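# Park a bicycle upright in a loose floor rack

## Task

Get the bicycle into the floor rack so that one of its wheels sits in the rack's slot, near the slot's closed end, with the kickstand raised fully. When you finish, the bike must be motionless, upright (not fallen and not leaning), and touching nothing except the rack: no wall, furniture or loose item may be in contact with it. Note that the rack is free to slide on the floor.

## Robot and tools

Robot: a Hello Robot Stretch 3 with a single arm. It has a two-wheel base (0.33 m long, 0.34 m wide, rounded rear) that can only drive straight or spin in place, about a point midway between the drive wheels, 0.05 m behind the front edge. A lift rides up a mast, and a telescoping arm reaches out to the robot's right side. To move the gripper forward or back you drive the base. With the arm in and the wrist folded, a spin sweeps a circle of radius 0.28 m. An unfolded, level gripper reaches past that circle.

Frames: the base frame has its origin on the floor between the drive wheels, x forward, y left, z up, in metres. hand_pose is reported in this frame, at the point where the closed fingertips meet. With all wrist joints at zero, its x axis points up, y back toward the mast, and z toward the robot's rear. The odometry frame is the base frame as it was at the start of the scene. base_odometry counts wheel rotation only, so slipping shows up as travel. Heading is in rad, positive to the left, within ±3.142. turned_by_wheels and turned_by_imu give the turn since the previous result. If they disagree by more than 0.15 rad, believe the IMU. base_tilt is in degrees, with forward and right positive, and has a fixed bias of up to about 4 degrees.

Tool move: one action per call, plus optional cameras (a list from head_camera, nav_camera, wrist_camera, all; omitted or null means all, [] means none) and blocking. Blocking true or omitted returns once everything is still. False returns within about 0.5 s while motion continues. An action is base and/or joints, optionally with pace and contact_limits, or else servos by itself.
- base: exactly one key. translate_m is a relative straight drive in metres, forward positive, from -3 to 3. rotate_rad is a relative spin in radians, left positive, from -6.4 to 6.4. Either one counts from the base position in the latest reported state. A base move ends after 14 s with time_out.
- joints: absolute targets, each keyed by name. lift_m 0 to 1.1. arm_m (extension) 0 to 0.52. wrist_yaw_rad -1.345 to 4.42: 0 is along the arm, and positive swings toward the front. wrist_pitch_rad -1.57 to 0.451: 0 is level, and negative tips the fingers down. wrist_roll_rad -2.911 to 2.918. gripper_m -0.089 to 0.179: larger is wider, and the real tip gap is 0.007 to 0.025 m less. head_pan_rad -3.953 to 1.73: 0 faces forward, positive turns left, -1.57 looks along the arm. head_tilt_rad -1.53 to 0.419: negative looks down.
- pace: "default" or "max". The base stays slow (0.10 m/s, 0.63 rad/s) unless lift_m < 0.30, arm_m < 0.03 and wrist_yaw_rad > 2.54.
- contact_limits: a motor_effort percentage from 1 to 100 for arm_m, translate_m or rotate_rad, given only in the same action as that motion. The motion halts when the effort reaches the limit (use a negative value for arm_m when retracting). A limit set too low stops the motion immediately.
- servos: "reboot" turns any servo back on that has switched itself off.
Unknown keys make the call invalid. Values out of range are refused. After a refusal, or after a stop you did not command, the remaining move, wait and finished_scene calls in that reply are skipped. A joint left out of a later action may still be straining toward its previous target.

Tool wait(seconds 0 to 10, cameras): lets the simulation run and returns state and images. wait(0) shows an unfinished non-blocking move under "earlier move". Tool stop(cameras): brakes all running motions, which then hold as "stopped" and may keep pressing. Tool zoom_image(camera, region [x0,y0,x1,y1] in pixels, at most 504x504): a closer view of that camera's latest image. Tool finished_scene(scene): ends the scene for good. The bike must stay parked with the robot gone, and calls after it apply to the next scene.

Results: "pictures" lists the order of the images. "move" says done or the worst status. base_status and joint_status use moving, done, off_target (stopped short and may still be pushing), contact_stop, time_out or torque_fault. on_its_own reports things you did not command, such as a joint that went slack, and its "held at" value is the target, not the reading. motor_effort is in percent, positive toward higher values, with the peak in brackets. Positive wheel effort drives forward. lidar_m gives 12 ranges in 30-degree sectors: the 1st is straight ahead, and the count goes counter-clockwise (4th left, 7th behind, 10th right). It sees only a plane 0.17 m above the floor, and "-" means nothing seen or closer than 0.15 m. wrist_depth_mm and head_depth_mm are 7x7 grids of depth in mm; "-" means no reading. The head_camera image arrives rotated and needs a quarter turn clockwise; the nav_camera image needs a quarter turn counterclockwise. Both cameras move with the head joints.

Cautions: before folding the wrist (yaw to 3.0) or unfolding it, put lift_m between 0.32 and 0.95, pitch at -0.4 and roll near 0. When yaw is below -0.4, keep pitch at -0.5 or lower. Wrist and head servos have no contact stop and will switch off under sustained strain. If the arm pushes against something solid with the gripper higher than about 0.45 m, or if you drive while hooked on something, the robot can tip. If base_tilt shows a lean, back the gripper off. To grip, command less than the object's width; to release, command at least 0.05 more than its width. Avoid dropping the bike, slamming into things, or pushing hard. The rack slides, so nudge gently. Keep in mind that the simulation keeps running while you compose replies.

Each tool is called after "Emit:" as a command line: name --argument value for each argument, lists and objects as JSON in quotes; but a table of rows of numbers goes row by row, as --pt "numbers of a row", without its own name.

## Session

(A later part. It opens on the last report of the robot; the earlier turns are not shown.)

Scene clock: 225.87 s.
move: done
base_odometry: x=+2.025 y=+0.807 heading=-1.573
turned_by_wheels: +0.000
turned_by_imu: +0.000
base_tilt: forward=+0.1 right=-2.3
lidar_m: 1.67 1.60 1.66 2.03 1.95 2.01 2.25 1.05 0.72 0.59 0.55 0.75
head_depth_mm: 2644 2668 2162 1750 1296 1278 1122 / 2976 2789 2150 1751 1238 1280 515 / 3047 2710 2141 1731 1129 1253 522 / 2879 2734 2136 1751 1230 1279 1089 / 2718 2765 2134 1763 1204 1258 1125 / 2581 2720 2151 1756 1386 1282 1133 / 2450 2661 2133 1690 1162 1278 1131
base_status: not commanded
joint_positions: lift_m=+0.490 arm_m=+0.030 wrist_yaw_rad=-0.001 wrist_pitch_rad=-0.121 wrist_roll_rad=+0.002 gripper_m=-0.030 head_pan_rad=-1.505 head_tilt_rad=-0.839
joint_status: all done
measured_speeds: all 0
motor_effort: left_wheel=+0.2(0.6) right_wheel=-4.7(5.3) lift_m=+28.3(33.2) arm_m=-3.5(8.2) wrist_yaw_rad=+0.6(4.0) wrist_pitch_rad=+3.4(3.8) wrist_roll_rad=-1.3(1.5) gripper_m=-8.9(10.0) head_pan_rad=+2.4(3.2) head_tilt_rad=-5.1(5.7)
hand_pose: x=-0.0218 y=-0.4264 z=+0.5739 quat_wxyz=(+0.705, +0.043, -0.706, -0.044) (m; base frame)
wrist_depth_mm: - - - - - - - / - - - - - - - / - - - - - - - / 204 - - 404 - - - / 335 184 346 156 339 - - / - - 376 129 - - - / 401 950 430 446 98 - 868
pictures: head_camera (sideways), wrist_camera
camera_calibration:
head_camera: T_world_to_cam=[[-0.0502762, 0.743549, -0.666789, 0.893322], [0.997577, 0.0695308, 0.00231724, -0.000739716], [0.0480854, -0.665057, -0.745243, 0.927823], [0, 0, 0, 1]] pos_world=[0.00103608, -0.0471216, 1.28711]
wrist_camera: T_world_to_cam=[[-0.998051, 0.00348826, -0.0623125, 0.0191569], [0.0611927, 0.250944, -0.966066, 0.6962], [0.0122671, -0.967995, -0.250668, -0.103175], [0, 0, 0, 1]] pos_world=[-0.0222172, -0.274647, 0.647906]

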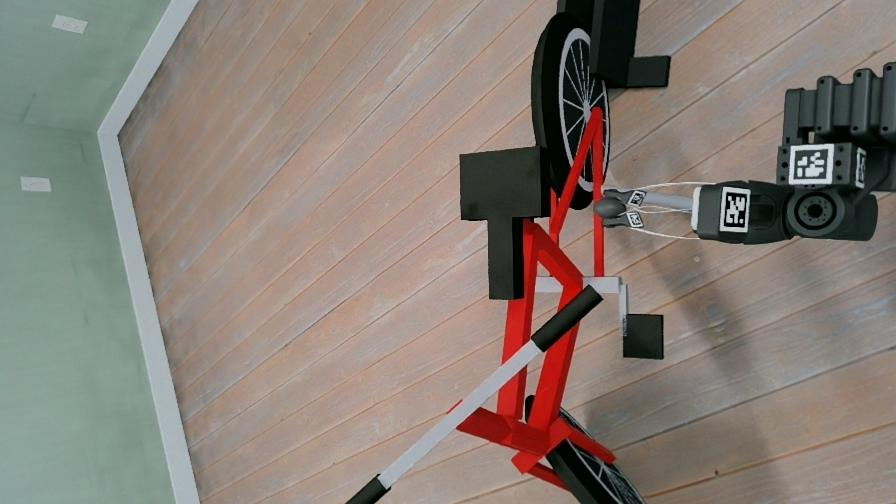

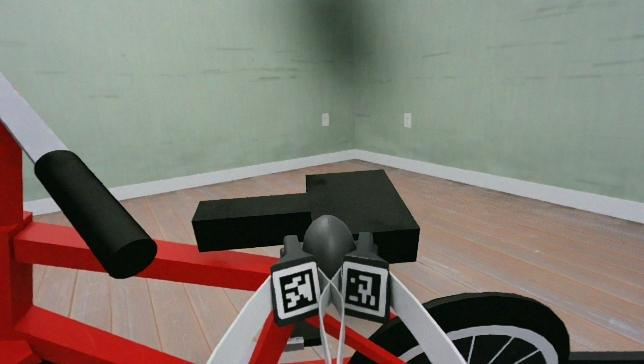

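Emit:
move --joints '{"arm_m": 0.075}' --cameras '[]'

Emit:
move --base '{"translate_m": 0.15}' --contact_limits '{"translate_m": 35}' --cameras '["head_camera","wrist_camera"]'

Scene clock: 227.43 s.
move: done
base_odometry: x=+2.025 y=+0.807 heading=-1.573
turned_by_wheels: +0.000
turned_by_imu: +0.000
base_tilt: forward=+0.1 right=-2.3
lidar_m: 1.67 1.60 1.65 2.02 1.95 2.00 2.25 1.05 0.72 0.59 0.55 0.75
head_depth_mm: 2657 2684 2131 1745 1291 1282 1123 / 3011 2791 2105 1757 1238 1275 502 / 3001 2768 2154 1751 1134 642 574 / 2855 2752 2112 1772 1230 1233 1104 / 2711 2794 2147 1743 1210 1257 1129 / 2598 2738 2147 1750 1387 1275 1126 / 2455 2636 2128 1708 1154 1286 1131
base_status: not commanded
joint_positions: lift_m=+0.490 arm_m=+0.075 wrist_yaw_rad=-0.001 wrist_pitch_rad=-0.121 wrist_roll_rad=+0.002 gripper_m=-0.030 head_pan_rad=-1.505 head_tilt_rad=-0.839
joint_status: all done
measured_speeds: all 0
motor_effort: left_wheel=+0.3(0.6) right_wheel=-5.0(5.2) lift_m=+22.3(27.5) arm_m=+13.6(17.3) wrist_yaw_rad=+0.8(1.8) wrist_pitch_rad=+3.4(3.6) wrist_roll_rad=-1.4(1.5) gripper_m=-8.9(10.1) head_pan_rad=+2.2(3.4) head_tilt_rad=-4.7(5.7)
hand_pose: x=-0.0218 y=-0.4714 z=+0.5739 quat_wxyz=(+0.705, +0.043, -0.706, -0.044) (m; base frame)
wrist_depth_mm: - - - - - - - / - - - - - - - / - - - - - - - / - - - - - - - / - - 304 157 304 - - / 133 326 331 129 278 - - / 373 951 377 374 108 - 867
pictures: none
No camera images: "cameras" was empty.

Scene clock: 230.07 s.
move: done
base_odometry: x=+2.024 y=+0.657 heading=-1.574
turned_by_wheels: -0.001
turned_by_imu: -0.043
base_tilt: forward=+0.1 right=-2.3
lidar_m: 1.56 1.48 1.51 1.99 2.02 2.06 2.41 1.12 0.67 0.54 0.68 2.21
head_depth_mm: 2656 2715 2145 1746 1295 1281 1124 / 3022 2763 2137 1751 1212 1249 503 / 3057 2770 2148 1746 1225 622 570 / 2869 2762 2137 1748 1190 1242 1110 / 2685 2724 2127 1667 1418 1282 1126 / 2555 2745 2143 1703 1148 1285 1126 / 2437 2619 2129 1769 1486 1253 1129
base_status: done
joint_positions: lift_m=+0.490 arm_m=+0.075 wrist_yaw_rad=-0.079 wrist_pitch_rad=-0.084 wrist_roll_rad=+0.002 gripper_m=-0.030 head_pan_rad=-1.505 head_tilt_rad=-0.839
joint_status: not commanded
measured_speeds: all 0
on_its_own: right_wheel is at rest, and its effort (+28.9) is outside its rest range (-21 to +21); wrist_yaw_rad is at rest, and its effort (+68.4) is outside its rest range (-9 to +9)
motor_effort: left_wheel=-7.4(10.8) right_wheel=+28.9(30.4) lift_m=+24.9(24.9) arm_m=+10.2(14.0) wrist_yaw_rad=+68.4(69.2) wrist_pitch_rad=-3.3(3.9) wrist_roll_rad=-1.4(1.5) gripper_m=-9.1(9.9) head_pan_rad=+2.1(3.5) head_tilt_rad=-5.0(6.0)
contact_limits: translate_m 35 (maximum 100)
hand_pose: x=-0.0415 y=-0.4725 z=+0.5832 quat_wxyz=(+0.704, +0.002, -0.708, -0.058) (m; base frame)
wrist_depth_mm: - - - - - - - / 266 - - - - - - / 236 - - - - - - / 254 171 - - - - - / 270 - 145 321 318 - - / 287 306 135 126 303 - - / 334 - 970 393 127 - 852
pictures: head_camera (sideways), wrist_camera
camera_calibration:
head_camera: T_world_to_cam=[[-0.0503102, 0.743547, -0.666788, 0.893321], [0.997574, 0.0695762, 0.00231725, -0.000739704], [0.0481156, -0.665054, -0.745244, 0.927824], [0, 0, 0, 1]] pos_world=[0.00103822, -0.0471218, 1.28711]
wrist_camera: T_world_to_cam=[[-0.994942, 0.0787476, -0.0623638, 0.0359663], [0.0776811, 0.209552, -0.974707, 0.704173], [-0.0636874, -0.974621, -0.21461, -0.172508], [0, 0, 0, 1]] pos_world=[-0.0299031, -0.318524, 0.651583]

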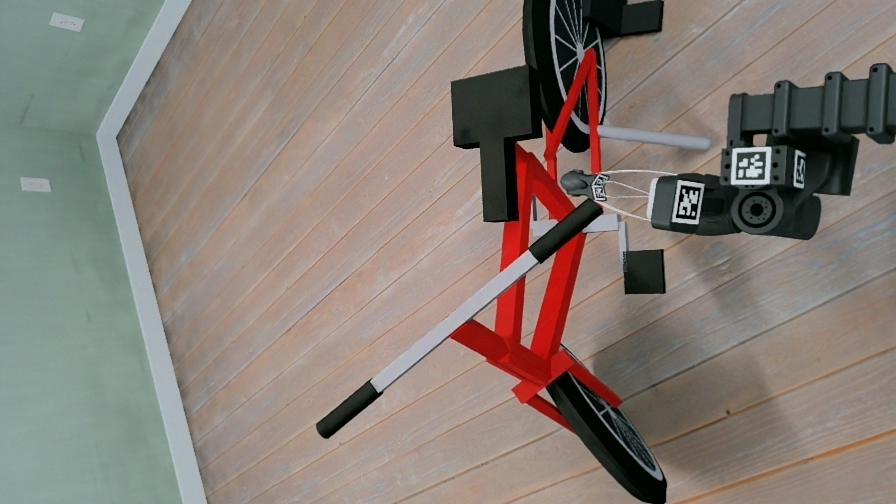

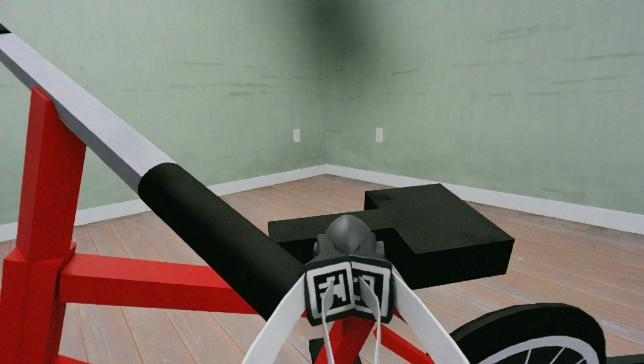

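Emit:
move --base '{"translate_m": -0.06}' --cameras '[]'

Emit:
move --joints '{"lift_m": 0.8, "arm_m": 0.3, "wrist_pitch_rad": -1.5, "wrist_roll_rad": 1.57, "gripper_m": 0.1, "head_tilt_rad": -0.8}' --cameras '["head_camera","wrist_camera"]'

Scene clock: 233.73 s.
move: done
base_odometry: x=+2.024 y=+0.717 heading=-1.573
turned_by_wheels: +0.000
turned_by_imu: +0.001
base_tilt: forward=+0.1 right=-2.3
lidar_m: 1.62 1.53 1.56 2.05 1.99 2.03 2.36 1.10 0.73 0.54 0.54 0.70
head_depth_mm: 2609 2731 2140 1757 1282 1273 1127 / 3031 2733 2136 1749 1230 1285 503 / 3026 2757 2144 1759 1046 624 560 / 2873 2747 2134 1730 1269 1259 1114 / 2725 2757 2128 1753 1391 1253 1127 / 2540 2789 2145 1657 1124 1279 1132 / 2457 2689 2136 1758 1452 1283 1131
base_status: done
joint_positions: lift_m=+0.490 arm_m=+0.075 wrist_yaw_rad=-0.160 wrist_pitch_rad=-0.113 wrist_roll_rad=+0.002 gripper_m=-0.030 head_pan_rad=-1.505 head_tilt_rad=-0.840
joint_status: not commanded
measured_speeds: all 0
on_its_own: wrist_yaw_rad is held at -0.157, not at your +0.000, by its stall guard, which is not easing now
motor_effort: left_wheel=-0.7(7.5) right_wheel=-5.0(7.9) lift_m=+27.6(28.1) arm_m=+0.9(5.3) wrist_yaw_rad=+3.4(16.7) wrist_pitch_rad=+1.7(2.2) wrist_roll_rad=-1.2(1.4) gripper_m=-9.2(9.8) head_pan_rad=+0.8(3.3) head_tilt_rad=-4.3(5.5)
hand_pose: x=-0.0617 y=-0.4686 z=+0.5758 quat_wxyz=(+0.700, -0.016, -0.707, -0.097) (m; base frame)
wrist_depth_mm: - - - - - - - / - - - - - - - / - - - - - - - / - - - - - - - / 141 - 302 157 337 - - / 122 293 305 129 455 - - / - 135 366 383 98 657 681
pictures: none
No camera images: "cameras" was empty.

Scene clock: 237.40 s.
move: done
base_odometry: x=+2.024 y=+0.717 heading=-1.573
turned_by_wheels: +0.000
turned_by_imu: +0.000
base_tilt: forward=+0.1 right=-2.3
lidar_m: 1.61 1.53 1.57 2.05 1.98 2.02 2.35 1.10 0.73 0.54 0.54 0.70
head_depth_mm: 2627 2744 2260 379 322 1229 1133 / 2984 3001 476 488 1175 1302 1142 / 3039 2979 492 502 1026 1272 1136 / 2859 2951 2269 1728 998 1308 1135 / 2710 2898 2256 1808 1416 1271 1141 / 2556 2788 2276 1771 1124 1304 1136 / 2408 2685 2286 1774 1517 1270 1141
base_status: not commanded
joint_positions: lift_m=+0.800 arm_m=+0.300 wrist_yaw_rad=-0.160 wrist_pitch_rad=-1.492 wrist_roll_rad=+1.567 gripper_m=+0.100 head_pan_rad=-1.505 head_tilt_rad=-0.803
joint_status: all done
measured_speeds: all 0
on_its_own: wrist_yaw_rad is held at -0.157, not at your +0.000, by its stall guard, which is not easing now
motor_effort: left_wheel=-0.9(1.6) right_wheel=-4.8(5.3) lift_m=+30.4(33.4) arm_m=+13.3(18.4) wrist_yaw_rad=+2.9(4.0) wrist_pitch_rad=-2.1(5.1) wrist_roll_rad=+0.3(1.8) gripper_m=+0.1(80.8) head_pan_rad=+2.5(3.7) head_tilt_rad=+1.6(4.1)
hand_pose: x=-0.0209 y=-0.4409 z=+0.6813 quat_wxyz=(-0.053, -0.058, -0.732, -0.677) (m; base frame)
wrist_depth_mm: 845 670 779 785 783 626 610 / 847 315 828 816 802 633 610 / 311 317 823 823 798 643 626 / 312 318 863 854 813 795 787 / 900 329 621 847 838 821 813 / 940 125 148 684 863 126 810 / 967 120 526 256 880 863 836
pictures: head_camera (sideways), wrist_camera
camera_calibration:
head_camera: T_world_to_cam=[[-0.048747, 0.719173, -0.693119, 0.927623], [0.997565, 0.0697129, 0.0021747, -0.000554174], [0.0498833, -0.691325, -0.72082, 0.896051], [0, 0, 0, 1]] pos_world=[0.00107371, -0.0476207, 1.28885]
wrist_camera: T_world_to_cam=[[0.214563, 0.97316, -0.0832062, 0.493821], [0.969977, -0.202323, 0.134941, -0.127418], [0.114484, -0.109661, -0.987354, 0.792258], [0, 0, 0, 1]] pos_world=[-0.0730647, -0.419466, 0.840522]

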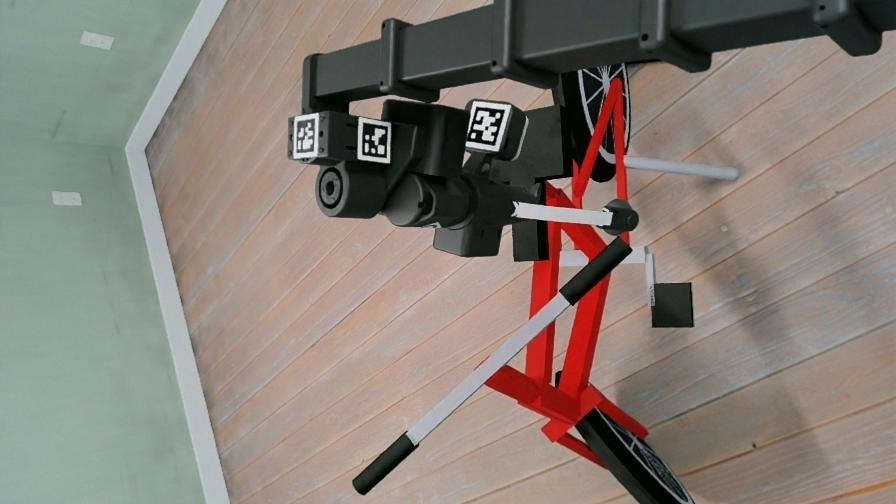

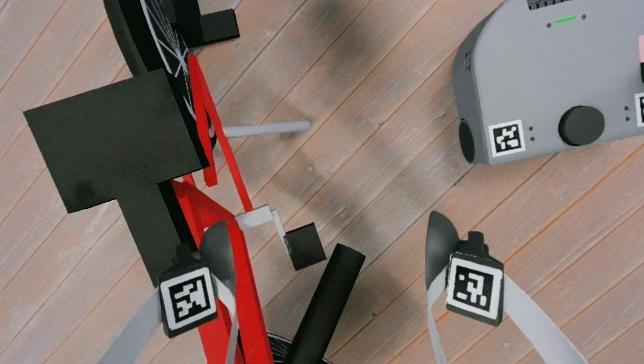

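Emit:
move --base '{"rotate_rad": 0.4}' --joints '{"arm_m": 0.0, "wrist_yaw_rad": 0.0}' --pace "max" --cameras '[]'

Emit:
move --base '{"translate_m": -0.42}' --cameras '[]'

Emit:
move --base '{"rotate_rad": -0.4}' --joints '{"head_pan_rad": -1.4}' --cameras '["head_camera","nav_camera","wrist_camera"]'

Scene clock: 239.97 s.
move: done
base_odometry: x=+2.024 y=+0.717 heading=-1.174
turned_by_wheels: +0.400
turned_by_imu: +0.406
base_tilt: forward=+0.1 right=-2.3
lidar_m: 1.53 1.54 1.86 1.98 1.99 2.41 2.23 0.77 0.60 0.54 0.70 1.70
head_depth_mm: 2582 2853 2256 1812 994 1161 - / 2538 2809 2255 1809 1155 1327 - / 2505 2766 2262 1771 1417 1163 285 / 2482 2731 2250 1810 1227 1301 348 / 2436 2739 2245 1839 1420 1309 1141 / 2427 2681 2239 1817 1516 1301 1139 / 2376 2692 2253 1828 1512 1304 1142
base_status: done
joint_positions: lift_m=+0.800 arm_m=+0.000 wrist_yaw_rad=+0.000 wrist_pitch_rad=-1.494 wrist_roll_rad=+1.567 gripper_m=+0.100 head_pan_rad=-1.505 head_tilt_rad=-0.803
joint_status: all done
measured_speeds: all 0
motor_effort: left_wheel=-5.4(10.3) right_wheel=+7.1(10.7) lift_m=+24.0(30.5) arm_m=-12.1(17.6) wrist_yaw_rad=-0.2(4.4) wrist_pitch_rad=-1.7(2.1) wrist_roll_rad=+0.3(0.5) gripper_m=+0.7(0.8) head_pan_rad=+2.3(3.2) head_tilt_rad=+0.9(2.2)
hand_pose: x=-0.0215 y=-0.1403 z=+0.6814 quat_wxyz=(+0.001, +0.001, -0.733, -0.680) (m; base frame)
wrist_depth_mm: 639 847 802 789 754 768 745 / 654 826 815 824 642 747 770 / 641 833 861 812 648 638 351 / 899 902 880 826 666 812 785 / 622 899 874 861 837 817 795 / 929 125 147 891 821 126 836 / 997 120 939 913 888 834 810
pictures: none
No camera images: "cameras" was empty.

Scene clock: 245.30 s.
move: done
base_odometry: x=+1.862 y=+1.104 heading=-1.174
turned_by_wheels: +0.000
turned_by_imu: +0.000
base_tilt: forward=+0.1 right=-2.3
lidar_m: 1.94 1.95 2.11 1.90 1.92 2.02 1.82 0.67 0.56 0.54 0.60 0.94
head_depth_mm: 2664 2898 2268 1801 1515 1349 - / 2627 2820 2264 1830 1507 1000 - / 2607 2817 2287 1812 1505 1035 285 / 2539 2786 2275 1820 909 1247 348 / 2524 2817 2273 1813 1001 1270 1140 / 2473 2797 2268 1811 1421 1251 1141 / 2445 2736 2265 1796 1114 1307 1136
base_status: done
joint_positions: lift_m=+0.800 arm_m=+0.000 wrist_yaw_rad=+0.000 wrist_pitch_rad=-1.494 wrist_roll_rad=+1.567 gripper_m=+0.100 head_pan_rad=-1.505 head_tilt_rad=-0.803
joint_status: not commanded
measured_speeds: all 0
motor_effort: left_wheel=-4.8(9.8) right_wheel=-0.3(4.0) lift_m=+29.6(30.8) arm_m=-0.5(11.8) wrist_yaw_rad=-0.2(1.2) wrist_pitch_rad=-1.6(1.9) wrist_roll_rad=+0.3(0.4) gripper_m=+0.1(1.0) head_pan_rad=+2.9(3.1) head_tilt_rad=+1.0(2.1)
hand_pose: x=-0.0215 y=-0.1403 z=+0.6814 quat_wxyz=(+0.001, +0.001, -0.733, -0.680) (m; base frame)
wrist_depth_mm: 838 684 815 793 748 752 742 / 860 679 809 812 636 755 777 / 908 829 833 823 654 636 354 / 922 719 887 826 685 802 777 / 683 878 838 871 851 837 795 / 382 125 148 888 858 127 825 / 451 120 940 877 888 857 841
pictures: none
No camera images: "cameras" was empty.

Scene clock: 247.03 s.
move: done
base_odometry: x=+1.862 y=+1.104 heading=-1.574
turned_by_wheels: -0.400
turned_by_imu: -0.405
base_tilt: forward=+0.1 right=-2.4
lidar_m: 2.05 1.94 1.98 2.01 1.91 1.94 1.92 1.82 0.64 0.56 0.54 0.60
head_depth_mm: 2335 2568 2281 1809 1522 1224 - / 2722 2879 2262 1786 1501 1210 - / 2905 2999 2266 1819 1521 1159 290 / 2746 3010 2251 1823 1512 1223 1115 / 2672 2877 2265 1814 1509 1142 1141 / 2578 2769 2254 1799 876 1257 1138 / 2456 2681 2241 1814 1415 1228 1141
base_status: done
joint_positions: lift_m=+0.800 arm_m=+0.000 wrist_yaw_rad=+0.000 wrist_pitch_rad=-1.494 wrist_roll_rad=+1.567 gripper_m=+0.100 head_pan_rad=-1.405 head_tilt_rad=-0.803
joint_status: all done
measured_speeds: all 0
motor_effort: left_wheel=+7.6(10.5) right_wheel=-6.7(8.9) lift_m=+28.1(29.6) arm_m=+3.0(3.1) wrist_yaw_rad=+0.1(1.6) wrist_pitch_rad=-1.7(1.8) wrist_roll_rad=+0.3(0.5) gripper_m=+0.5(0.8) head_pan_rad=+2.2(3.9) head_tilt_rad=+1.4(2.1)
hand_pose: x=-0.0215 y=-0.1403 z=+0.6814 quat_wxyz=(+0.001, +0.001, -0.733, -0.680) (m; base frame)
wrist_depth_mm: 833 703 815 791 761 743 743 / 865 704 826 810 636 758 757 / 879 739 838 819 652 632 354 / 901 717 861 835 656 798 784 / 935 - 879 872 840 807 811 / 931 124 148 890 859 126 821 / 965 114 922 905 904 855 847
pictures: head_camera (sideways), nav_camera (sideways), wrist_camera
camera_calibration:
head_camera: T_world_to_cam=[[-0.12014, 0.710224, -0.693648, 0.928749], [0.985639, 0.168849, 0.00217175, -0.000477593], [0.118665, -0.683426, -0.72031, 0.894969], [0, 0, 0, 1]] pos_world=[0.00584933, -0.047894, 1.28888]
nav_camera: T_world_to_cam=[[0.109991, -0.697683, 0.707913, -0.878351], [-0.985703, -0.168033, -0.0124531, 0.0727482], [0.127641, -0.696422, -0.70619, 0.878253], [0, 0, 0, 1]] pos_world=[0.0562174, 0.0110485, 1.24291]
wrist_camera: T_world_to_cam=[[0.0572936, 0.995048, -0.081227, 0.199815], [0.989796, -0.0459815, 0.134871, -0.043562], [0.130468, -0.0881253, -0.987528, 0.828786], [0, 0, 0, 1]] pos_world=[-0.0764609, -0.127791, 0.840556]

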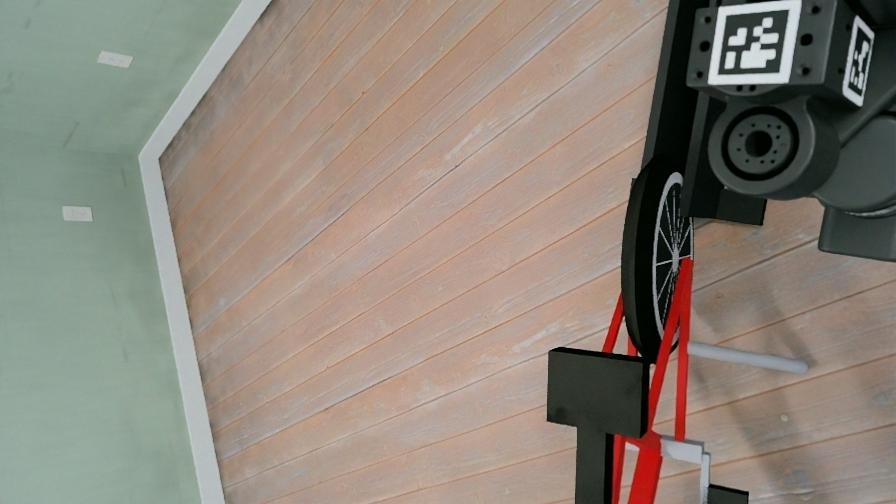

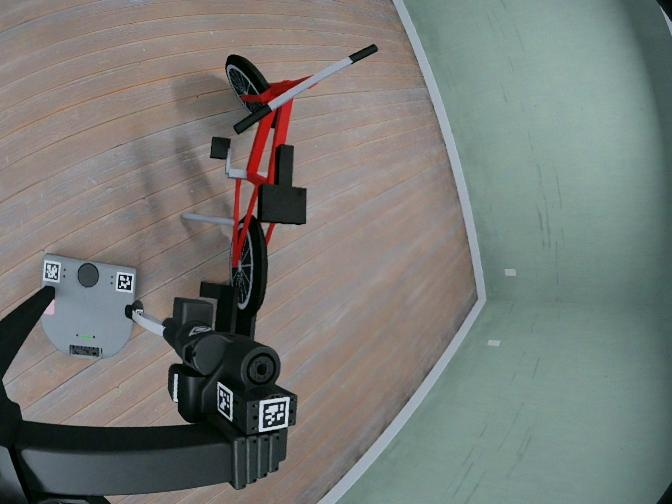

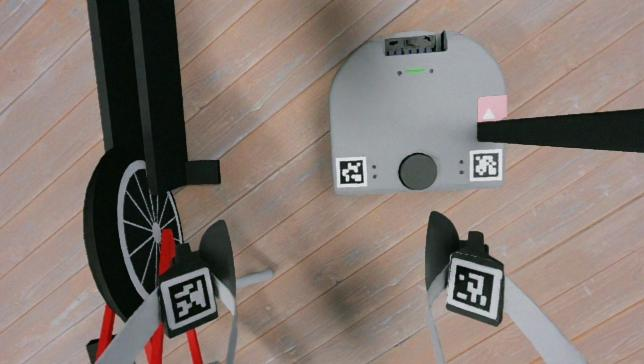

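Emit:
move --base '{"translate_m": 0.37}' --cameras '[]'

Emit:
move --joints '{"arm_m": 0.315}' --cameras '["head_camera","wrist_camera"]'

Scene clock: 252.07 s.
move: done
base_odometry: x=+1.861 y=+0.734 heading=-1.573
turned_by_wheels: +0.000
turned_by_imu: +0.001
base_tilt: forward=+0.1 right=-2.3
lidar_m: 1.73 1.63 1.67 2.19 2.11 2.15 2.25 0.87 0.56 0.44 0.38 0.60
head_depth_mm: 2801 2872 2262 1826 1510 972 - / 2856 2983 2267 1816 1520 803 - / 2694 2934 2271 1806 1518 1224 289 / 2576 2828 2258 1799 1521 1069 1122 / 2461 2753 2263 1801 1513 1074 1120 / 2375 2636 2258 1835 1449 1230 1138 / 2281 2570 2269 1766 1513 1220 1138
base_status: done
joint_positions: lift_m=+0.800 arm_m=+0.000 wrist_yaw_rad=+0.000 wrist_pitch_rad=-1.494 wrist_roll_rad=+1.567 gripper_m=+0.100 head_pan_rad=-1.405 head_tilt_rad=-0.803
joint_status: not commanded
measured_speeds: all 0
motor_effort: left_wheel=+6.1(11.0) right_wheel=+0.9(5.3) lift_m=+23.3(27.9) arm_m=+12.1(12.2) wrist_yaw_rad=+0.1(1.4) wrist_pitch_rad=-1.6(1.8) wrist_roll_rad=+0.3(0.5) gripper_m=+0.1(0.9) head_pan_rad=+2.3(3.4) head_tilt_rad=+0.9(2.4)
hand_pose: x=-0.0215 y=-0.1403 z=+0.6814 quat_wxyz=(+0.001, +0.001, -0.733, -0.680) (m; base frame)
wrist_depth_mm: 856 775 791 788 750 750 738 / 356 814 816 798 637 761 759 / 334 683 833 825 661 638 353 / 340 679 865 844 669 797 782 / 351 665 724 861 842 811 816 / 363 125 148 885 853 127 853 / 972 120 902 907 899 866 839
pictures: none
No camera images: "cameras" was empty.

Scene clock: 255.60 s.
move: done
base_odometry: x=+1.861 y=+0.734 heading=-1.573
turned_by_wheels: +0.000
turned_by_imu: +0.000
base_tilt: forward=+0.1 right=-2.3
lidar_m: 1.73 1.63 1.67 2.19 2.11 2.16 2.25 0.88 0.55 0.44 0.38 0.61
head_depth_mm: 2768 2829 485 480 1421 1084 1134 / 2819 3011 491 503 1515 1006 1138 / 2717 2911 2278 566 1482 1251 1125 / 2559 2859 2268 1813 1520 1075 1142 / 2472 2719 2267 1825 1507 1076 1121 / 2326 2635 2280 1815 1478 1223 1136 / 2275 2576 2285 1763 1501 1217 1139
base_status: not commanded
joint_positions: lift_m=+0.800 arm_m=+0.315 wrist_yaw_rad=+0.000 wrist_pitch_rad=-1.494 wrist_roll_rad=+1.568 gripper_m=+0.100 head_pan_rad=-1.405 head_tilt_rad=-0.803
joint_status: all done
measured_speeds: all 0
motor_effort: left_wheel=+6.1(6.6) right_wheel=+0.7(1.3) lift_m=+22.4(23.4) arm_m=+13.9(17.8) wrist_yaw_rad=-0.2(1.4) wrist_pitch_rad=-1.6(1.9) wrist_roll_rad=+0.1(0.4) gripper_m=+0.2(0.8) head_pan_rad=+2.2(3.1) head_tilt_rad=+0.7(2.2)
hand_pose: x=-0.0215 y=-0.4553 z=+0.6814 quat_wxyz=(+0.001, +0.001, -0.733, -0.680) (m; base frame)
wrist_depth_mm: 834 824 806 792 758 760 650 / 849 863 802 293 785 622 610 / 866 858 832 302 815 640 623 / 904 898 831 307 838 788 643 / 903 893 889 317 675 824 806 / 944 124 148 874 863 124 834 / 956 120 911 609 910 236 837
pictures: head_camera (sideways), wrist_camera
camera_calibration:
head_camera: T_world_to_cam=[[-0.120198, 0.710214, -0.693648, 0.928749], [0.985626, 0.168931, 0.00217175, -0.000477509], [0.118721, -0.683416, -0.720311, 0.894968], [0, 0, 0, 1]] pos_world=[0.00585327, -0.047894, 1.28888]
wrist_camera: T_world_to_cam=[[0.0577503, 0.995021, -0.0812253, 0.513259], [0.98977, -0.046433, 0.134906, -0.0582761], [0.130462, -0.0881852, -0.987524, 0.800995], [0, 0, 0, 1]] pos_world=[-0.0764606, -0.442774, 0.840553]

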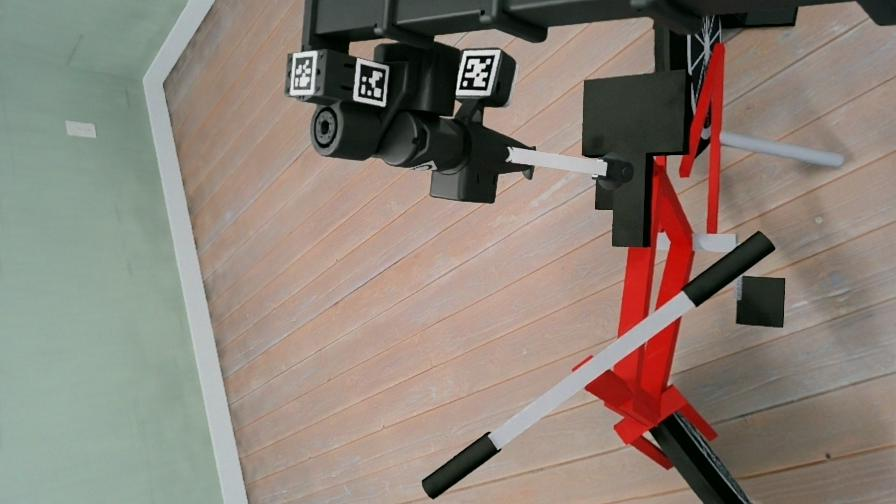

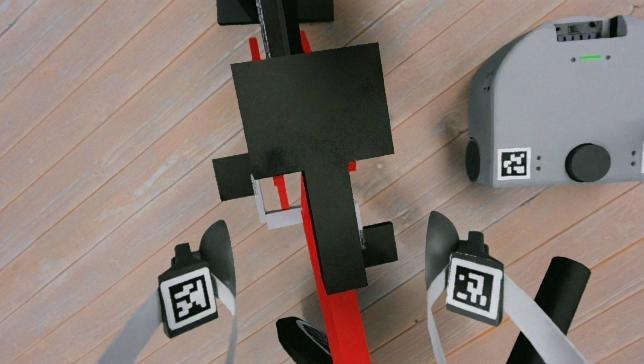

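Emit:
move --base '{"translate_m": 0.01}' --joints '{"arm_m": 0.322, "wrist_roll_rad": 1.45, "lift_m": 0.67}' --cameras '["wrist_camera"]'

Scene clock: 257.83 s.
move: done
base_odometry: x=+1.861 y=+0.724 heading=-1.573
turned_by_wheels: +0.000
turned_by_imu: +0.000
base_tilt: forward=+0.1 right=-2.3
lidar_m: 1.71 1.63 1.67 2.18 2.12 2.16 2.26 0.88 0.50 0.38 0.38 0.60
head_depth_mm: 2756 2867 2246 1700 478 401 356 / 2843 2978 2271 580 671 1085 1133 / 2670 2940 2298 1759 704 1218 1117 / 2538 2850 2285 1815 1507 1054 1139 / 2449 2741 2247 1818 1517 1222 1142 / 2381 2653 2249 1818 956 1228 1136 / 2255 2549 2271 1773 1516 1227 1136
base_status: done
joint_positions: lift_m=+0.670 arm_m=+0.322 wrist_yaw_rad=+0.000 wrist_pitch_rad=-1.494 wrist_roll_rad=+1.455 gripper_m=+0.100 head_pan_rad=-1.405 head_tilt_rad=-0.803
joint_status: all done
measured_speeds: all 0
motor_effort: left_wheel=+7.0(10.4) right_wheel=+2.2(5.1) lift_m=+23.8(25.3) arm_m=+13.2(17.4) wrist_yaw_rad=-0.3(1.2) wrist_pitch_rad=-1.6(1.8) wrist_roll_rad=-2.0(2.7) gripper_m=-0.2(0.8) head_pan_rad=+2.0(3.3) head_tilt_rad=+1.0(2.1)
hand_pose: x=-0.0216 y=-0.4623 z=+0.5514 quat_wxyz=(+0.043, +0.039, -0.732, -0.679) (m; base frame)
wrist_depth_mm: 706 717 157 162 168 642 637 / 732 705 159 166 173 661 495 / 744 724 163 170 176 607 505 / 763 738 494 174 690 598 523 / 776 773 515 178 695 686 693 / 815 125 149 182 553 127 691 / 821 120 771 185 721 718 698
pictures: wrist_camera
camera_calibration:
wrist_camera: T_world_to_cam=[[-0.0556005, 0.99515, -0.081143, 0.507249], [0.989811, 0.0656061, 0.126369, 0.0154622], [0.131079, -0.0732901, -0.988659, 0.679523], [0, 0, 0, 1]] pos_world=[-0.0761728, -0.456002, 0.711022]

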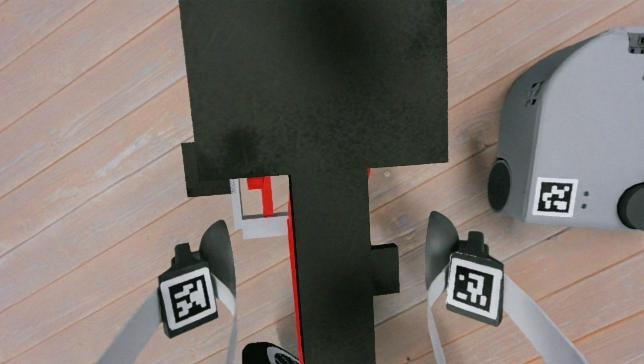

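Emit:
move --base '{"translate_m": -0.012}' --joints '{"lift_m": 0.64}' --cameras '[]'

Emit:
move --joints '{"gripper_m": 0.0}' --cameras '["wrist_camera","head_camera"]'

Scene clock: 259.03 s.
move: done
base_odometry: x=+1.861 y=+0.736 heading=-1.573
turned_by_wheels: +0.000
turned_by_imu: +0.000
base_tilt: forward=+0.1 right=-2.3
lidar_m: 1.73 1.64 1.68 2.19 2.11 2.15 2.25 0.88 0.55 0.44 0.38 0.61
head_depth_mm: 2721 2856 2244 1804 530 440 376 / 2811 2948 2249 636 645 983 1117 / 2730 2959 2259 1804 699 1225 1122 / 2574 2808 2259 1800 1510 1072 1140 / 2459 2752 2276 1809 1518 1069 1116 / 2364 2586 2273 1813 1487 1223 1135 / 2296 2542 2252 1760 1520 1224 1138
base_status: done
joint_positions: lift_m=+0.640 arm_m=+0.322 wrist_yaw_rad=+0.000 wrist_pitch_rad=-1.494 wrist_roll_rad=+1.454 gripper_m=+0.100 head_pan_rad=-1.405 head_tilt_rad=-0.803
joint_status: all done
measured_speeds: all 0
motor_effort: left_wheel=-0.2(4.1) right_wheel=-5.5(9.1) lift_m=+22.0(23.7) arm_m=+12.9(13.5) wrist_yaw_rad=+0.4(1.1) wrist_pitch_rad=-1.6(1.9) wrist_roll_rad=-1.8(2.2) gripper_m=+0.1(0.7) head_pan_rad=+2.5(3.4) head_tilt_rad=+0.7(1.8)
hand_pose: x=-0.0216 y=-0.4623 z=+0.5214 quat_wxyz=(+0.043, +0.039, -0.732, -0.679) (m; base frame)
wrist_depth_mm: 683 128 130 135 140 617 599 / 688 130 133 138 143 637 466 / 708 697 136 140 146 643 478 / 740 728 138 143 149 599 489 / 751 726 153 146 673 662 646 / 777 125 135 149 520 126 671 / 774 121 759 152 709 701 675
pictures: none
No camera images: "cameras" was empty.

Scene clock: 260.57 s.
move: done
base_odometry: x=+1.861 y=+0.736 heading=-1.573
turned_by_wheels: +0.000
turned_by_imu: +0.000
base_tilt: forward=+0.1 right=-2.3
lidar_m: 1.73 1.63 1.67 2.20 2.11 2.16 2.25 0.88 0.55 0.44 0.38 0.61
head_depth_mm: 2756 2897 2257 1834 531 440 377 / 2810 2961 2240 634 618 983 1119 / 2700 2947 2259 1797 702 1248 1125 / 2586 2889 2255 1818 1511 1066 1141 / 2443 2753 2252 1814 1515 1070 1124 / 2352 2639 2246 1832 1479 1233 1143 / 2249 2569 2264 1771 1517 1223 1144
base_status: not commanded
joint_positions: lift_m=+0.640 arm_m=+0.322 wrist_yaw_rad=+0.000 wrist_pitch_rad=-1.489 wrist_roll_rad=+1.454 gripper_m=+0.001 head_pan_rad=-1.405 head_tilt_rad=-0.803
joint_status: all done
measured_speeds: all 0
motor_effort: left_wheel=+0.2(0.5) right_wheel=-5.7(6.0) lift_m=+32.3(32.3) arm_m=+12.0(13.0) wrist_yaw_rad=-0.2(1.6) wrist_pitch_rad=-2.5(2.7) wrist_roll_rad=-1.8(2.1) gripper_m=-12.7(85.7) head_pan_rad=+2.5(3.7) head_tilt_rad=+1.7(2.1)
hand_pose: x=-0.0216 y=-0.4636 z=+0.5213 quat_wxyz=(+0.043, +0.039, -0.734, -0.677) (m; base frame)
wrist_depth_mm: 675 128 130 135 140 612 603 / 706 130 132 137 142 625 465 / 720 707 135 139 145 578 473 / 739 715 138 142 149 572 489 / 748 742 473 146 675 672 650 / 771 739 128 148 129 674 665 / 786 766 632 152 714 692 667
pictures: head_camera (sideways), wrist_camera
camera_calibration:
head_camera: T_world_to_cam=[[-0.120199, 0.710214, -0.693648, 0.928749], [0.985625, 0.168931, 0.00217175, -0.000477508], [0.118721, -0.683416, -0.720311, 0.894968], [0, 0, 0, 1]] pos_world=[0.00585331, -0.047894, 1.28888]
wrist_camera: T_world_to_cam=[[-0.0561143, 0.994696, -0.0862057, 0.508534], [0.989783, 0.0667562, 0.12599, 0.020073], [0.131077, -0.078255, -0.988279, 0.647239], [0, 0, 0, 1]] pos_world=[-0.0761699, -0.456527, 0.680963]

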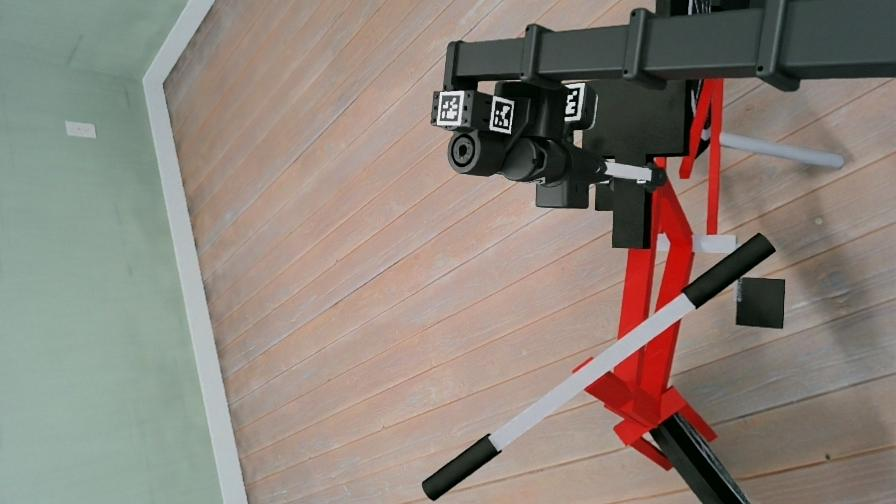

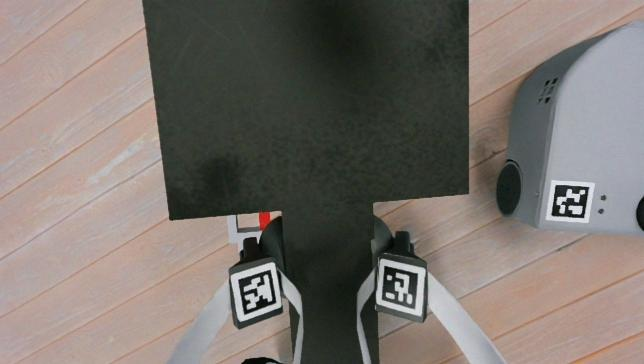

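Emit:
move --joints '{"arm_m": 0.37}' --contact_limits '{"arm_m": 60}' --cameras '["head_camera","wrist_camera"]'

Scene clock: 262.10 s.
move: done
base_odometry: x=+1.861 y=+0.736 heading=-1.573
turned_by_wheels: +0.000
turned_by_imu: +0.000
base_tilt: forward=+0.1 right=-2.3
lidar_m: 1.72 1.64 1.68 2.20 2.11 2.15 2.25 2.12 0.56 0.43 0.39 0.61
head_depth_mm: 2735 2860 2267 1775 529 440 377 / 2854 2977 2265 636 721 1039 1120 / 2710 2924 2243 1769 834 1253 1116 / 2583 2873 2263 1806 1517 1100 1137 / 2483 2750 2249 1812 1520 1245 1138 / 2372 2647 2275 1800 967 1256 1140 / 2271 2554 2255 1773 1513 1233 1140
base_status: not commanded
joint_positions: lift_m=+0.640 arm_m=+0.370 wrist_yaw_rad=+0.000 wrist_pitch_rad=-1.559 wrist_roll_rad=+1.453 gripper_m=+0.000 head_pan_rad=-1.405 head_tilt_rad=-0.803
joint_status: all done
measured_speeds: all 0
motor_effort: left_wheel=+0.0(0.7) right_wheel=-1.0(5.9) lift_m=+17.9(34.7) arm_m=+17.3(19.2) wrist_yaw_rad=-0.2(1.0) wrist_pitch_rad=+10.5(10.7) wrist_roll_rad=-1.4(1.9) gripper_m=-11.2(12.6) head_pan_rad=+2.1(3.3) head_tilt_rad=+1.3(1.9)
contact_limits: arm_m 60 (drawing in: default 33, maximum 55; extending or still: default 42, maximum 70)
hand_pose: x=-0.0216 y=-0.4935 z=+0.5222 quat_wxyz=(+0.042, +0.041, -0.710, -0.702) (m; base frame)
wrist_depth_mm: 645 646 124 130 137 639 629 / 658 668 127 133 139 555 495 / 681 676 130 135 142 538 498 / 695 692 133 138 146 537 516 / 707 702 698 143 155 673 686 / 731 702 127 145 129 697 701 / 736 725 612 149 712 733 717
pictures: head_camera (sideways), wrist_camera
camera_calibration:
head_camera: T_world_to_cam=[[-0.120199, 0.710214, -0.693648, 0.928749], [0.985625, 0.168931, 0.00217175, -0.000477508], [0.118721, -0.683416, -0.72031, 0.894968], [0, 0, 0, 1]] pos_world=[0.0058533, -0.047894, 1.28888]
wrist_camera: T_world_to_cam=[[-0.0575138, 0.99822, -0.0158085, 0.503246], [0.989701, 0.0590879, 0.130386, 0.0158701], [0.131088, -0.00814672, -0.991337, 0.681966], [0, 0, 0, 1]] pos_world=[-0.0761608, -0.497732, 0.681945]

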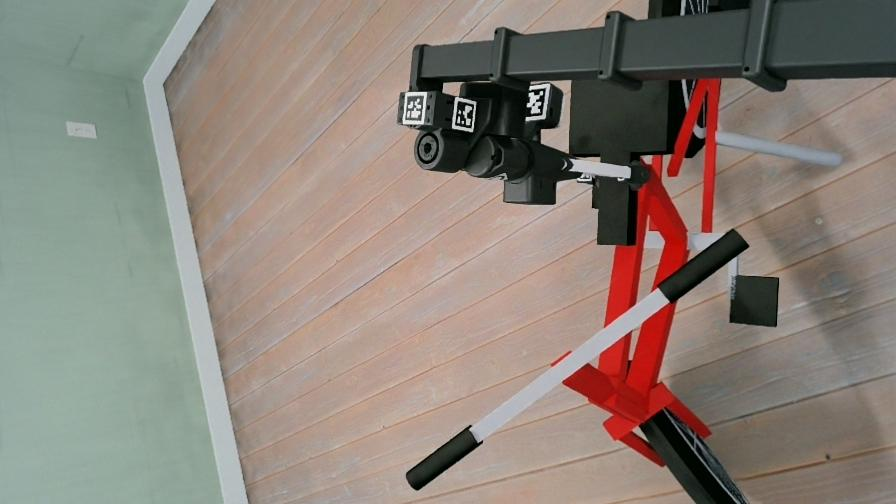

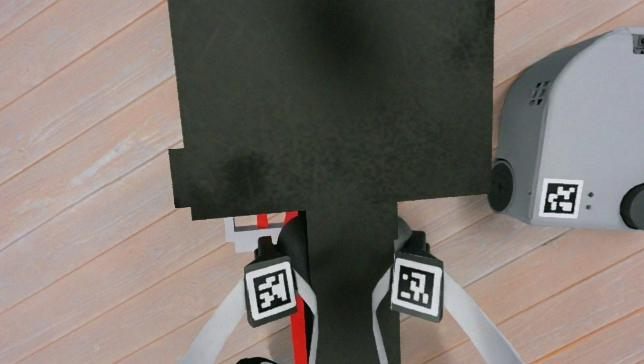

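Emit:
move --joints '{"arm_m": 0.42}' --contact_limits '{"arm_m": 60}' --cameras '["head_camera"]'

Emit:
move --joints '{"arm_m": 0.45}' --contact_limits '{"arm_m": 60}' --cameras '["head_camera","wrist_camera"]'

Scene clock: 263.67 s.
move: done
base_odometry: x=+1.861 y=+0.736 heading=-1.573
turned_by_wheels: +0.000
turned_by_imu: +0.000
base_tilt: forward=+0.1 right=-2.3
lidar_m: 1.73 1.64 1.67 2.19 2.11 2.15 2.25 2.12 0.58 0.50 0.61 0.63
head_depth_mm: 2744 2876 2262 1672 531 432 377 / 2816 3044 2244 669 837 1104 1118 / 2703 2927 2243 736 872 1247 1115 / 2574 2851 2266 1817 1515 1228 1139 / 2458 2725 2287 1842 1058 1273 1138 / 2364 2640 2288 1763 996 1272 1142 / 2272 2581 2257 1762 1532 1220 1143
base_status: not commanded
joint_positions: lift_m=+0.640 arm_m=+0.420 wrist_yaw_rad=+0.000 wrist_pitch_rad=-1.574 wrist_roll_rad=+1.452 gripper_m=+0.000 head_pan_rad=-1.405 head_tilt_rad=-0.803
joint_status: all done
measured_speeds: all 0
on_its_own: wrist_pitch_rad is at rest, and its effort (+13.1) is outside its rest range (-8 to +12)
motor_effort: left_wheel=+0.2(0.7) right_wheel=+5.0(5.0) lift_m=+12.8(22.3) arm_m=+17.4(21.9) wrist_yaw_rad=+0.4(0.9) wrist_pitch_rad=+13.1(13.8) wrist_roll_rad=-1.3(1.5) gripper_m=-11.0(12.0) head_pan_rad=+1.8(3.2) head_tilt_rad=+0.9(2.3)
contact_limits: arm_m 60 (drawing in: default 33, maximum 55; extending or still: default 42, maximum 70)
hand_pose: x=-0.0216 y=-0.5398 z=+0.5225 quat_wxyz=(+0.042, +0.042, -0.705, -0.707) (m; base frame)
wrist_depth_mm: 651 632 122 126 129 634 637 / 651 655 125 128 131 616 507 / 677 664 128 131 134 564 516 / 685 686 131 133 137 589 519 / 705 684 689 138 157 687 692 / 710 720 127 140 129 708 715 / 724 724 728 143 732 732 737
pictures: head_camera (sideways)
camera_calibration:
head_camera: T_world_to_cam=[[-0.120199, 0.710214, -0.693648, 0.928749], [0.985625, 0.168931, 0.00217175, -0.000477508], [0.118721, -0.683416, -0.720311, 0.894968], [0, 0, 0, 1]] pos_world=[0.0058533, -0.047894, 1.28888]

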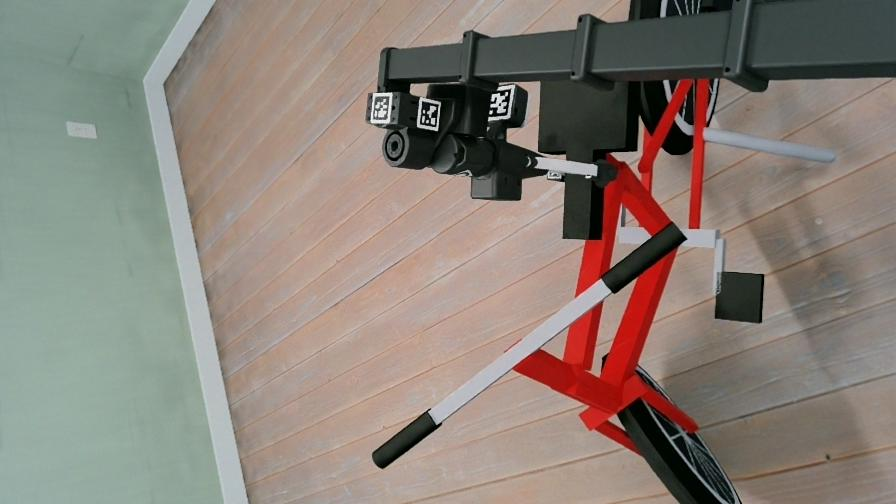

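Scene clock: 264.87 s.
move: done
base_odometry: x=+1.861 y=+0.736 heading=-1.573
turned_by_wheels: +0.000
turned_by_imu: +0.000
base_tilt: forward=+0.1 right=-2.4
lidar_m: 1.72 1.63 1.67 2.19 2.11 2.16 2.25 2.13 0.59 0.50 0.62 0.64
head_depth_mm: 2770 2810 2256 1673 530 431 377 / 2828 2959 2241 706 887 1114 1114 / 2714 2936 2262 771 935 1273 1119 / 2626 2811 2273 1815 1116 1230 1137 / 2479 2737 2254 1814 1057 1305 1136 / 2364 2637 2257 1718 1050 1283 1137 / 2267 2574 2271 1828 1515 1184 1137
base_status: not commanded
joint_positions: lift_m=+0.640 arm_m=+0.450 wrist_yaw_rad=+0.000 wrist_pitch_rad=-1.545 wrist_roll_rad=+1.452 gripper_m=+0.000 head_pan_rad=-1.405 head_tilt_rad=-0.803
joint_status: all done
measured_speeds: all 0
motor_effort: left_wheel=+0.2(0.5) right_wheel=+3.1(5.1) lift_m=+17.0(17.2) arm_m=+14.7(21.2) wrist_yaw_rad=-0.7(1.2) wrist_pitch_rad=+7.6(13.2) wrist_roll_rad=-1.1(1.3) gripper_m=-11.2(11.5) head_pan_rad=+3.4(3.5) head_tilt_rad=+1.6(2.0)
contact_limits: arm_m 60 (drawing in: default 33, maximum 55; extending or still: default 42, maximum 70)
hand_pose: x=-0.0216 y=-0.5773 z=+0.5219 quat_wxyz=(+0.043, +0.041, -0.715, -0.697) (m; base frame)
wrist_depth_mm: 652 647 124 123 123 625 626 / 673 652 127 126 126 651 543 / 688 688 129 129 129 656 525 / 706 688 132 133 131 662 512 / 710 721 702 134 687 695 672 / 737 713 128 138 127 706 688 / 743 754 127 141 731 697 708
pictures: head_camera (sideways), wrist_camera
camera_calibration:
head_camera: T_world_to_cam=[[-0.120199, 0.710214, -0.693648, 0.928749], [0.985625, 0.168931, 0.00217175, -0.000477508], [0.118721, -0.683416, -0.72031, 0.894968], [0, 0, 0, 1]] pos_world=[0.0058533, -0.047894, 1.28888]
wrist_camera: T_world_to_cam=[[-0.0581368, 0.997836, -0.0307173, 0.594476], [0.989664, 0.0616465, 0.129478, 0.0228172], [0.131091, -0.0228724, -0.991106, 0.672378], [0, 0, 0, 1]] pos_world=[-0.0761633, -0.579217, 0.681705]

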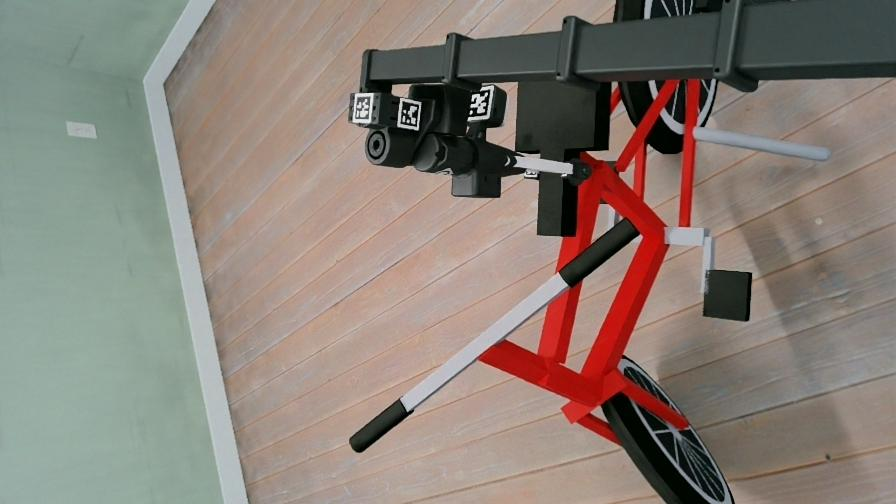

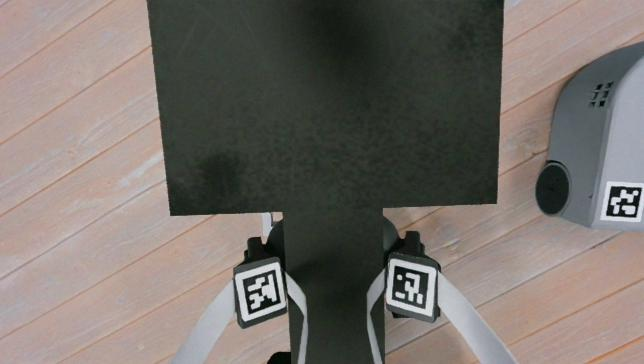

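Emit:
move --base '{"translate_m": -0.06}' --contact_limits '{"translate_m": 50}' --cameras '["head_camera","wrist_camera","nav_camera"]'

Scene clock: 266.70 s.
move: done
base_odometry: x=+1.861 y=+0.796 heading=-1.573
turned_by_wheels: +0.000
turned_by_imu: +0.000
base_tilt: forward=+0.1 right=-2.3
lidar_m: 1.78 1.68 1.71 2.19 2.08 2.12 2.20 2.08 0.60 0.52 0.66 0.70
head_depth_mm: 2709 2826 2234 1659 530 433 376 / 2934 2986 2257 701 886 1125 1122 / 2750 2953 2254 772 960 1282 1113 / 2650 2820 2237 1818 1101 1273 1136 / 2496 2769 2258 1798 1082 1275 1144 / 2401 2666 2233 1770 1083 1307 1139 / 2280 2580 2251 1822 1494 1246 1133
base_status: done
joint_positions: lift_m=+0.640 arm_m=+0.450 wrist_yaw_rad=-0.004 wrist_pitch_rad=-1.535 wrist_roll_rad=+1.459 gripper_m=+0.000 head_pan_rad=-1.405 head_tilt_rad=-0.803
joint_status: not commanded
measured_speeds: all 0
motor_effort: left_wheel=+1.9(6.0) right_wheel=-10.8(15.4) lift_m=+23.4(23.8) arm_m=+13.2(15.1) wrist_yaw_rad=+3.2(4.1) wrist_pitch_rad=+6.0(8.0) wrist_roll_rad=-3.5(3.5) gripper_m=-11.1(11.6) head_pan_rad=+2.3(3.1) head_tilt_rad=+0.6(2.1)
contact_limits: arm_m 60 (drawing in: default 33, maximum 55; extending or still: default 42, maximum 70); translate_m 50 (maximum 100)
hand_pose: x=-0.0215 y=-0.5798 z=+0.5218 quat_wxyz=(+0.039, +0.037, -0.718, -0.694) (m; base frame)
wrist_depth_mm: 648 662 122 123 123 124 618 / 667 676 125 126 126 128 575 / 688 669 128 128 129 131 522 / 699 709 131 131 132 678 518 / 732 723 695 135 678 687 671 / 752 744 128 137 128 711 688 / 759 753 131 141 727 690 711
pictures: head_camera (sideways), nav_camera (sideways), wrist_camera
camera_calibration:
head_camera: T_world_to_cam=[[-0.120199, 0.710214, -0.693648, 0.928749], [0.985625, 0.168932, 0.00217175, -0.000477506], [0.118722, -0.683416, -0.72031, 0.894968], [0, 0, 0, 1]] pos_world=[0.00585336, -0.047894, 1.28888]
nav_camera: T_world_to_cam=[[0.110049, -0.697673, 0.707913, -0.878351], [-0.985689, -0.168116, -0.0124531, 0.0727482], [0.1277, -0.696411, -0.70619, 0.878252], [0, 0, 0, 1]] pos_world=[0.0562165, 0.0110528, 1.24291]
wrist_camera: T_world_to_cam=[[-0.0476853, 0.998043, -0.0404511, 0.602393], [0.990238, 0.052545, 0.129104, 0.0178638], [0.130977, -0.0338999, -0.990806, 0.665602], [0, 0, 0, 1]] pos_world=[-0.0761428, -0.579589, 0.681543]

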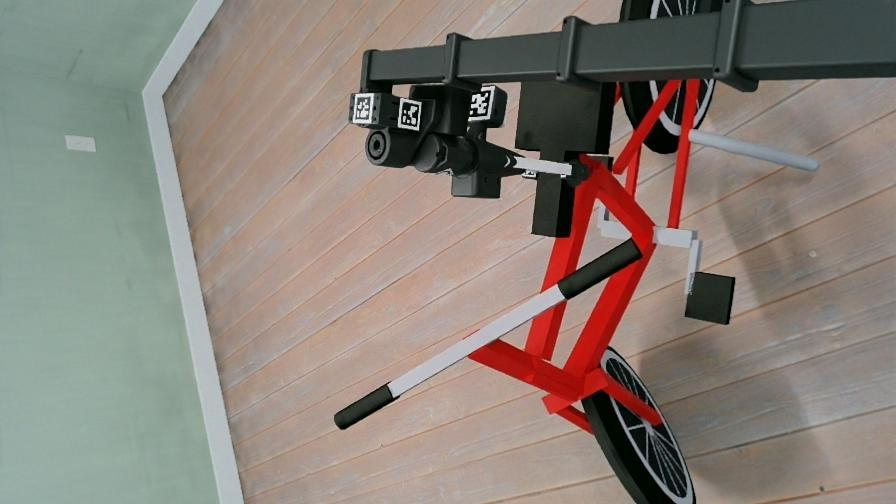

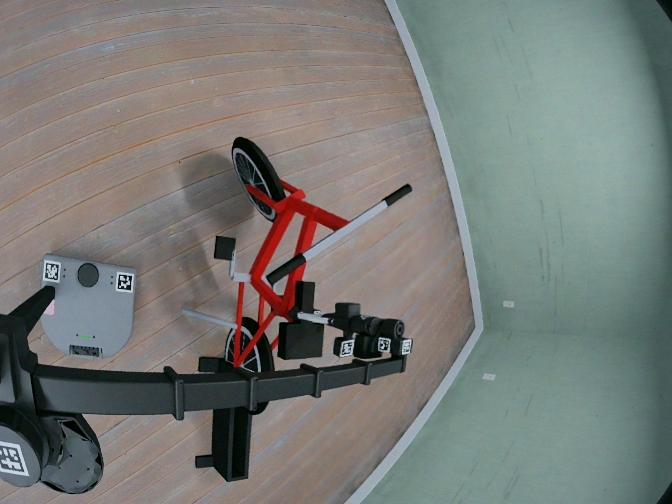

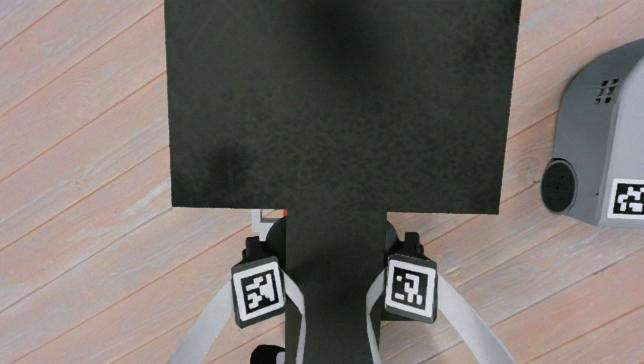

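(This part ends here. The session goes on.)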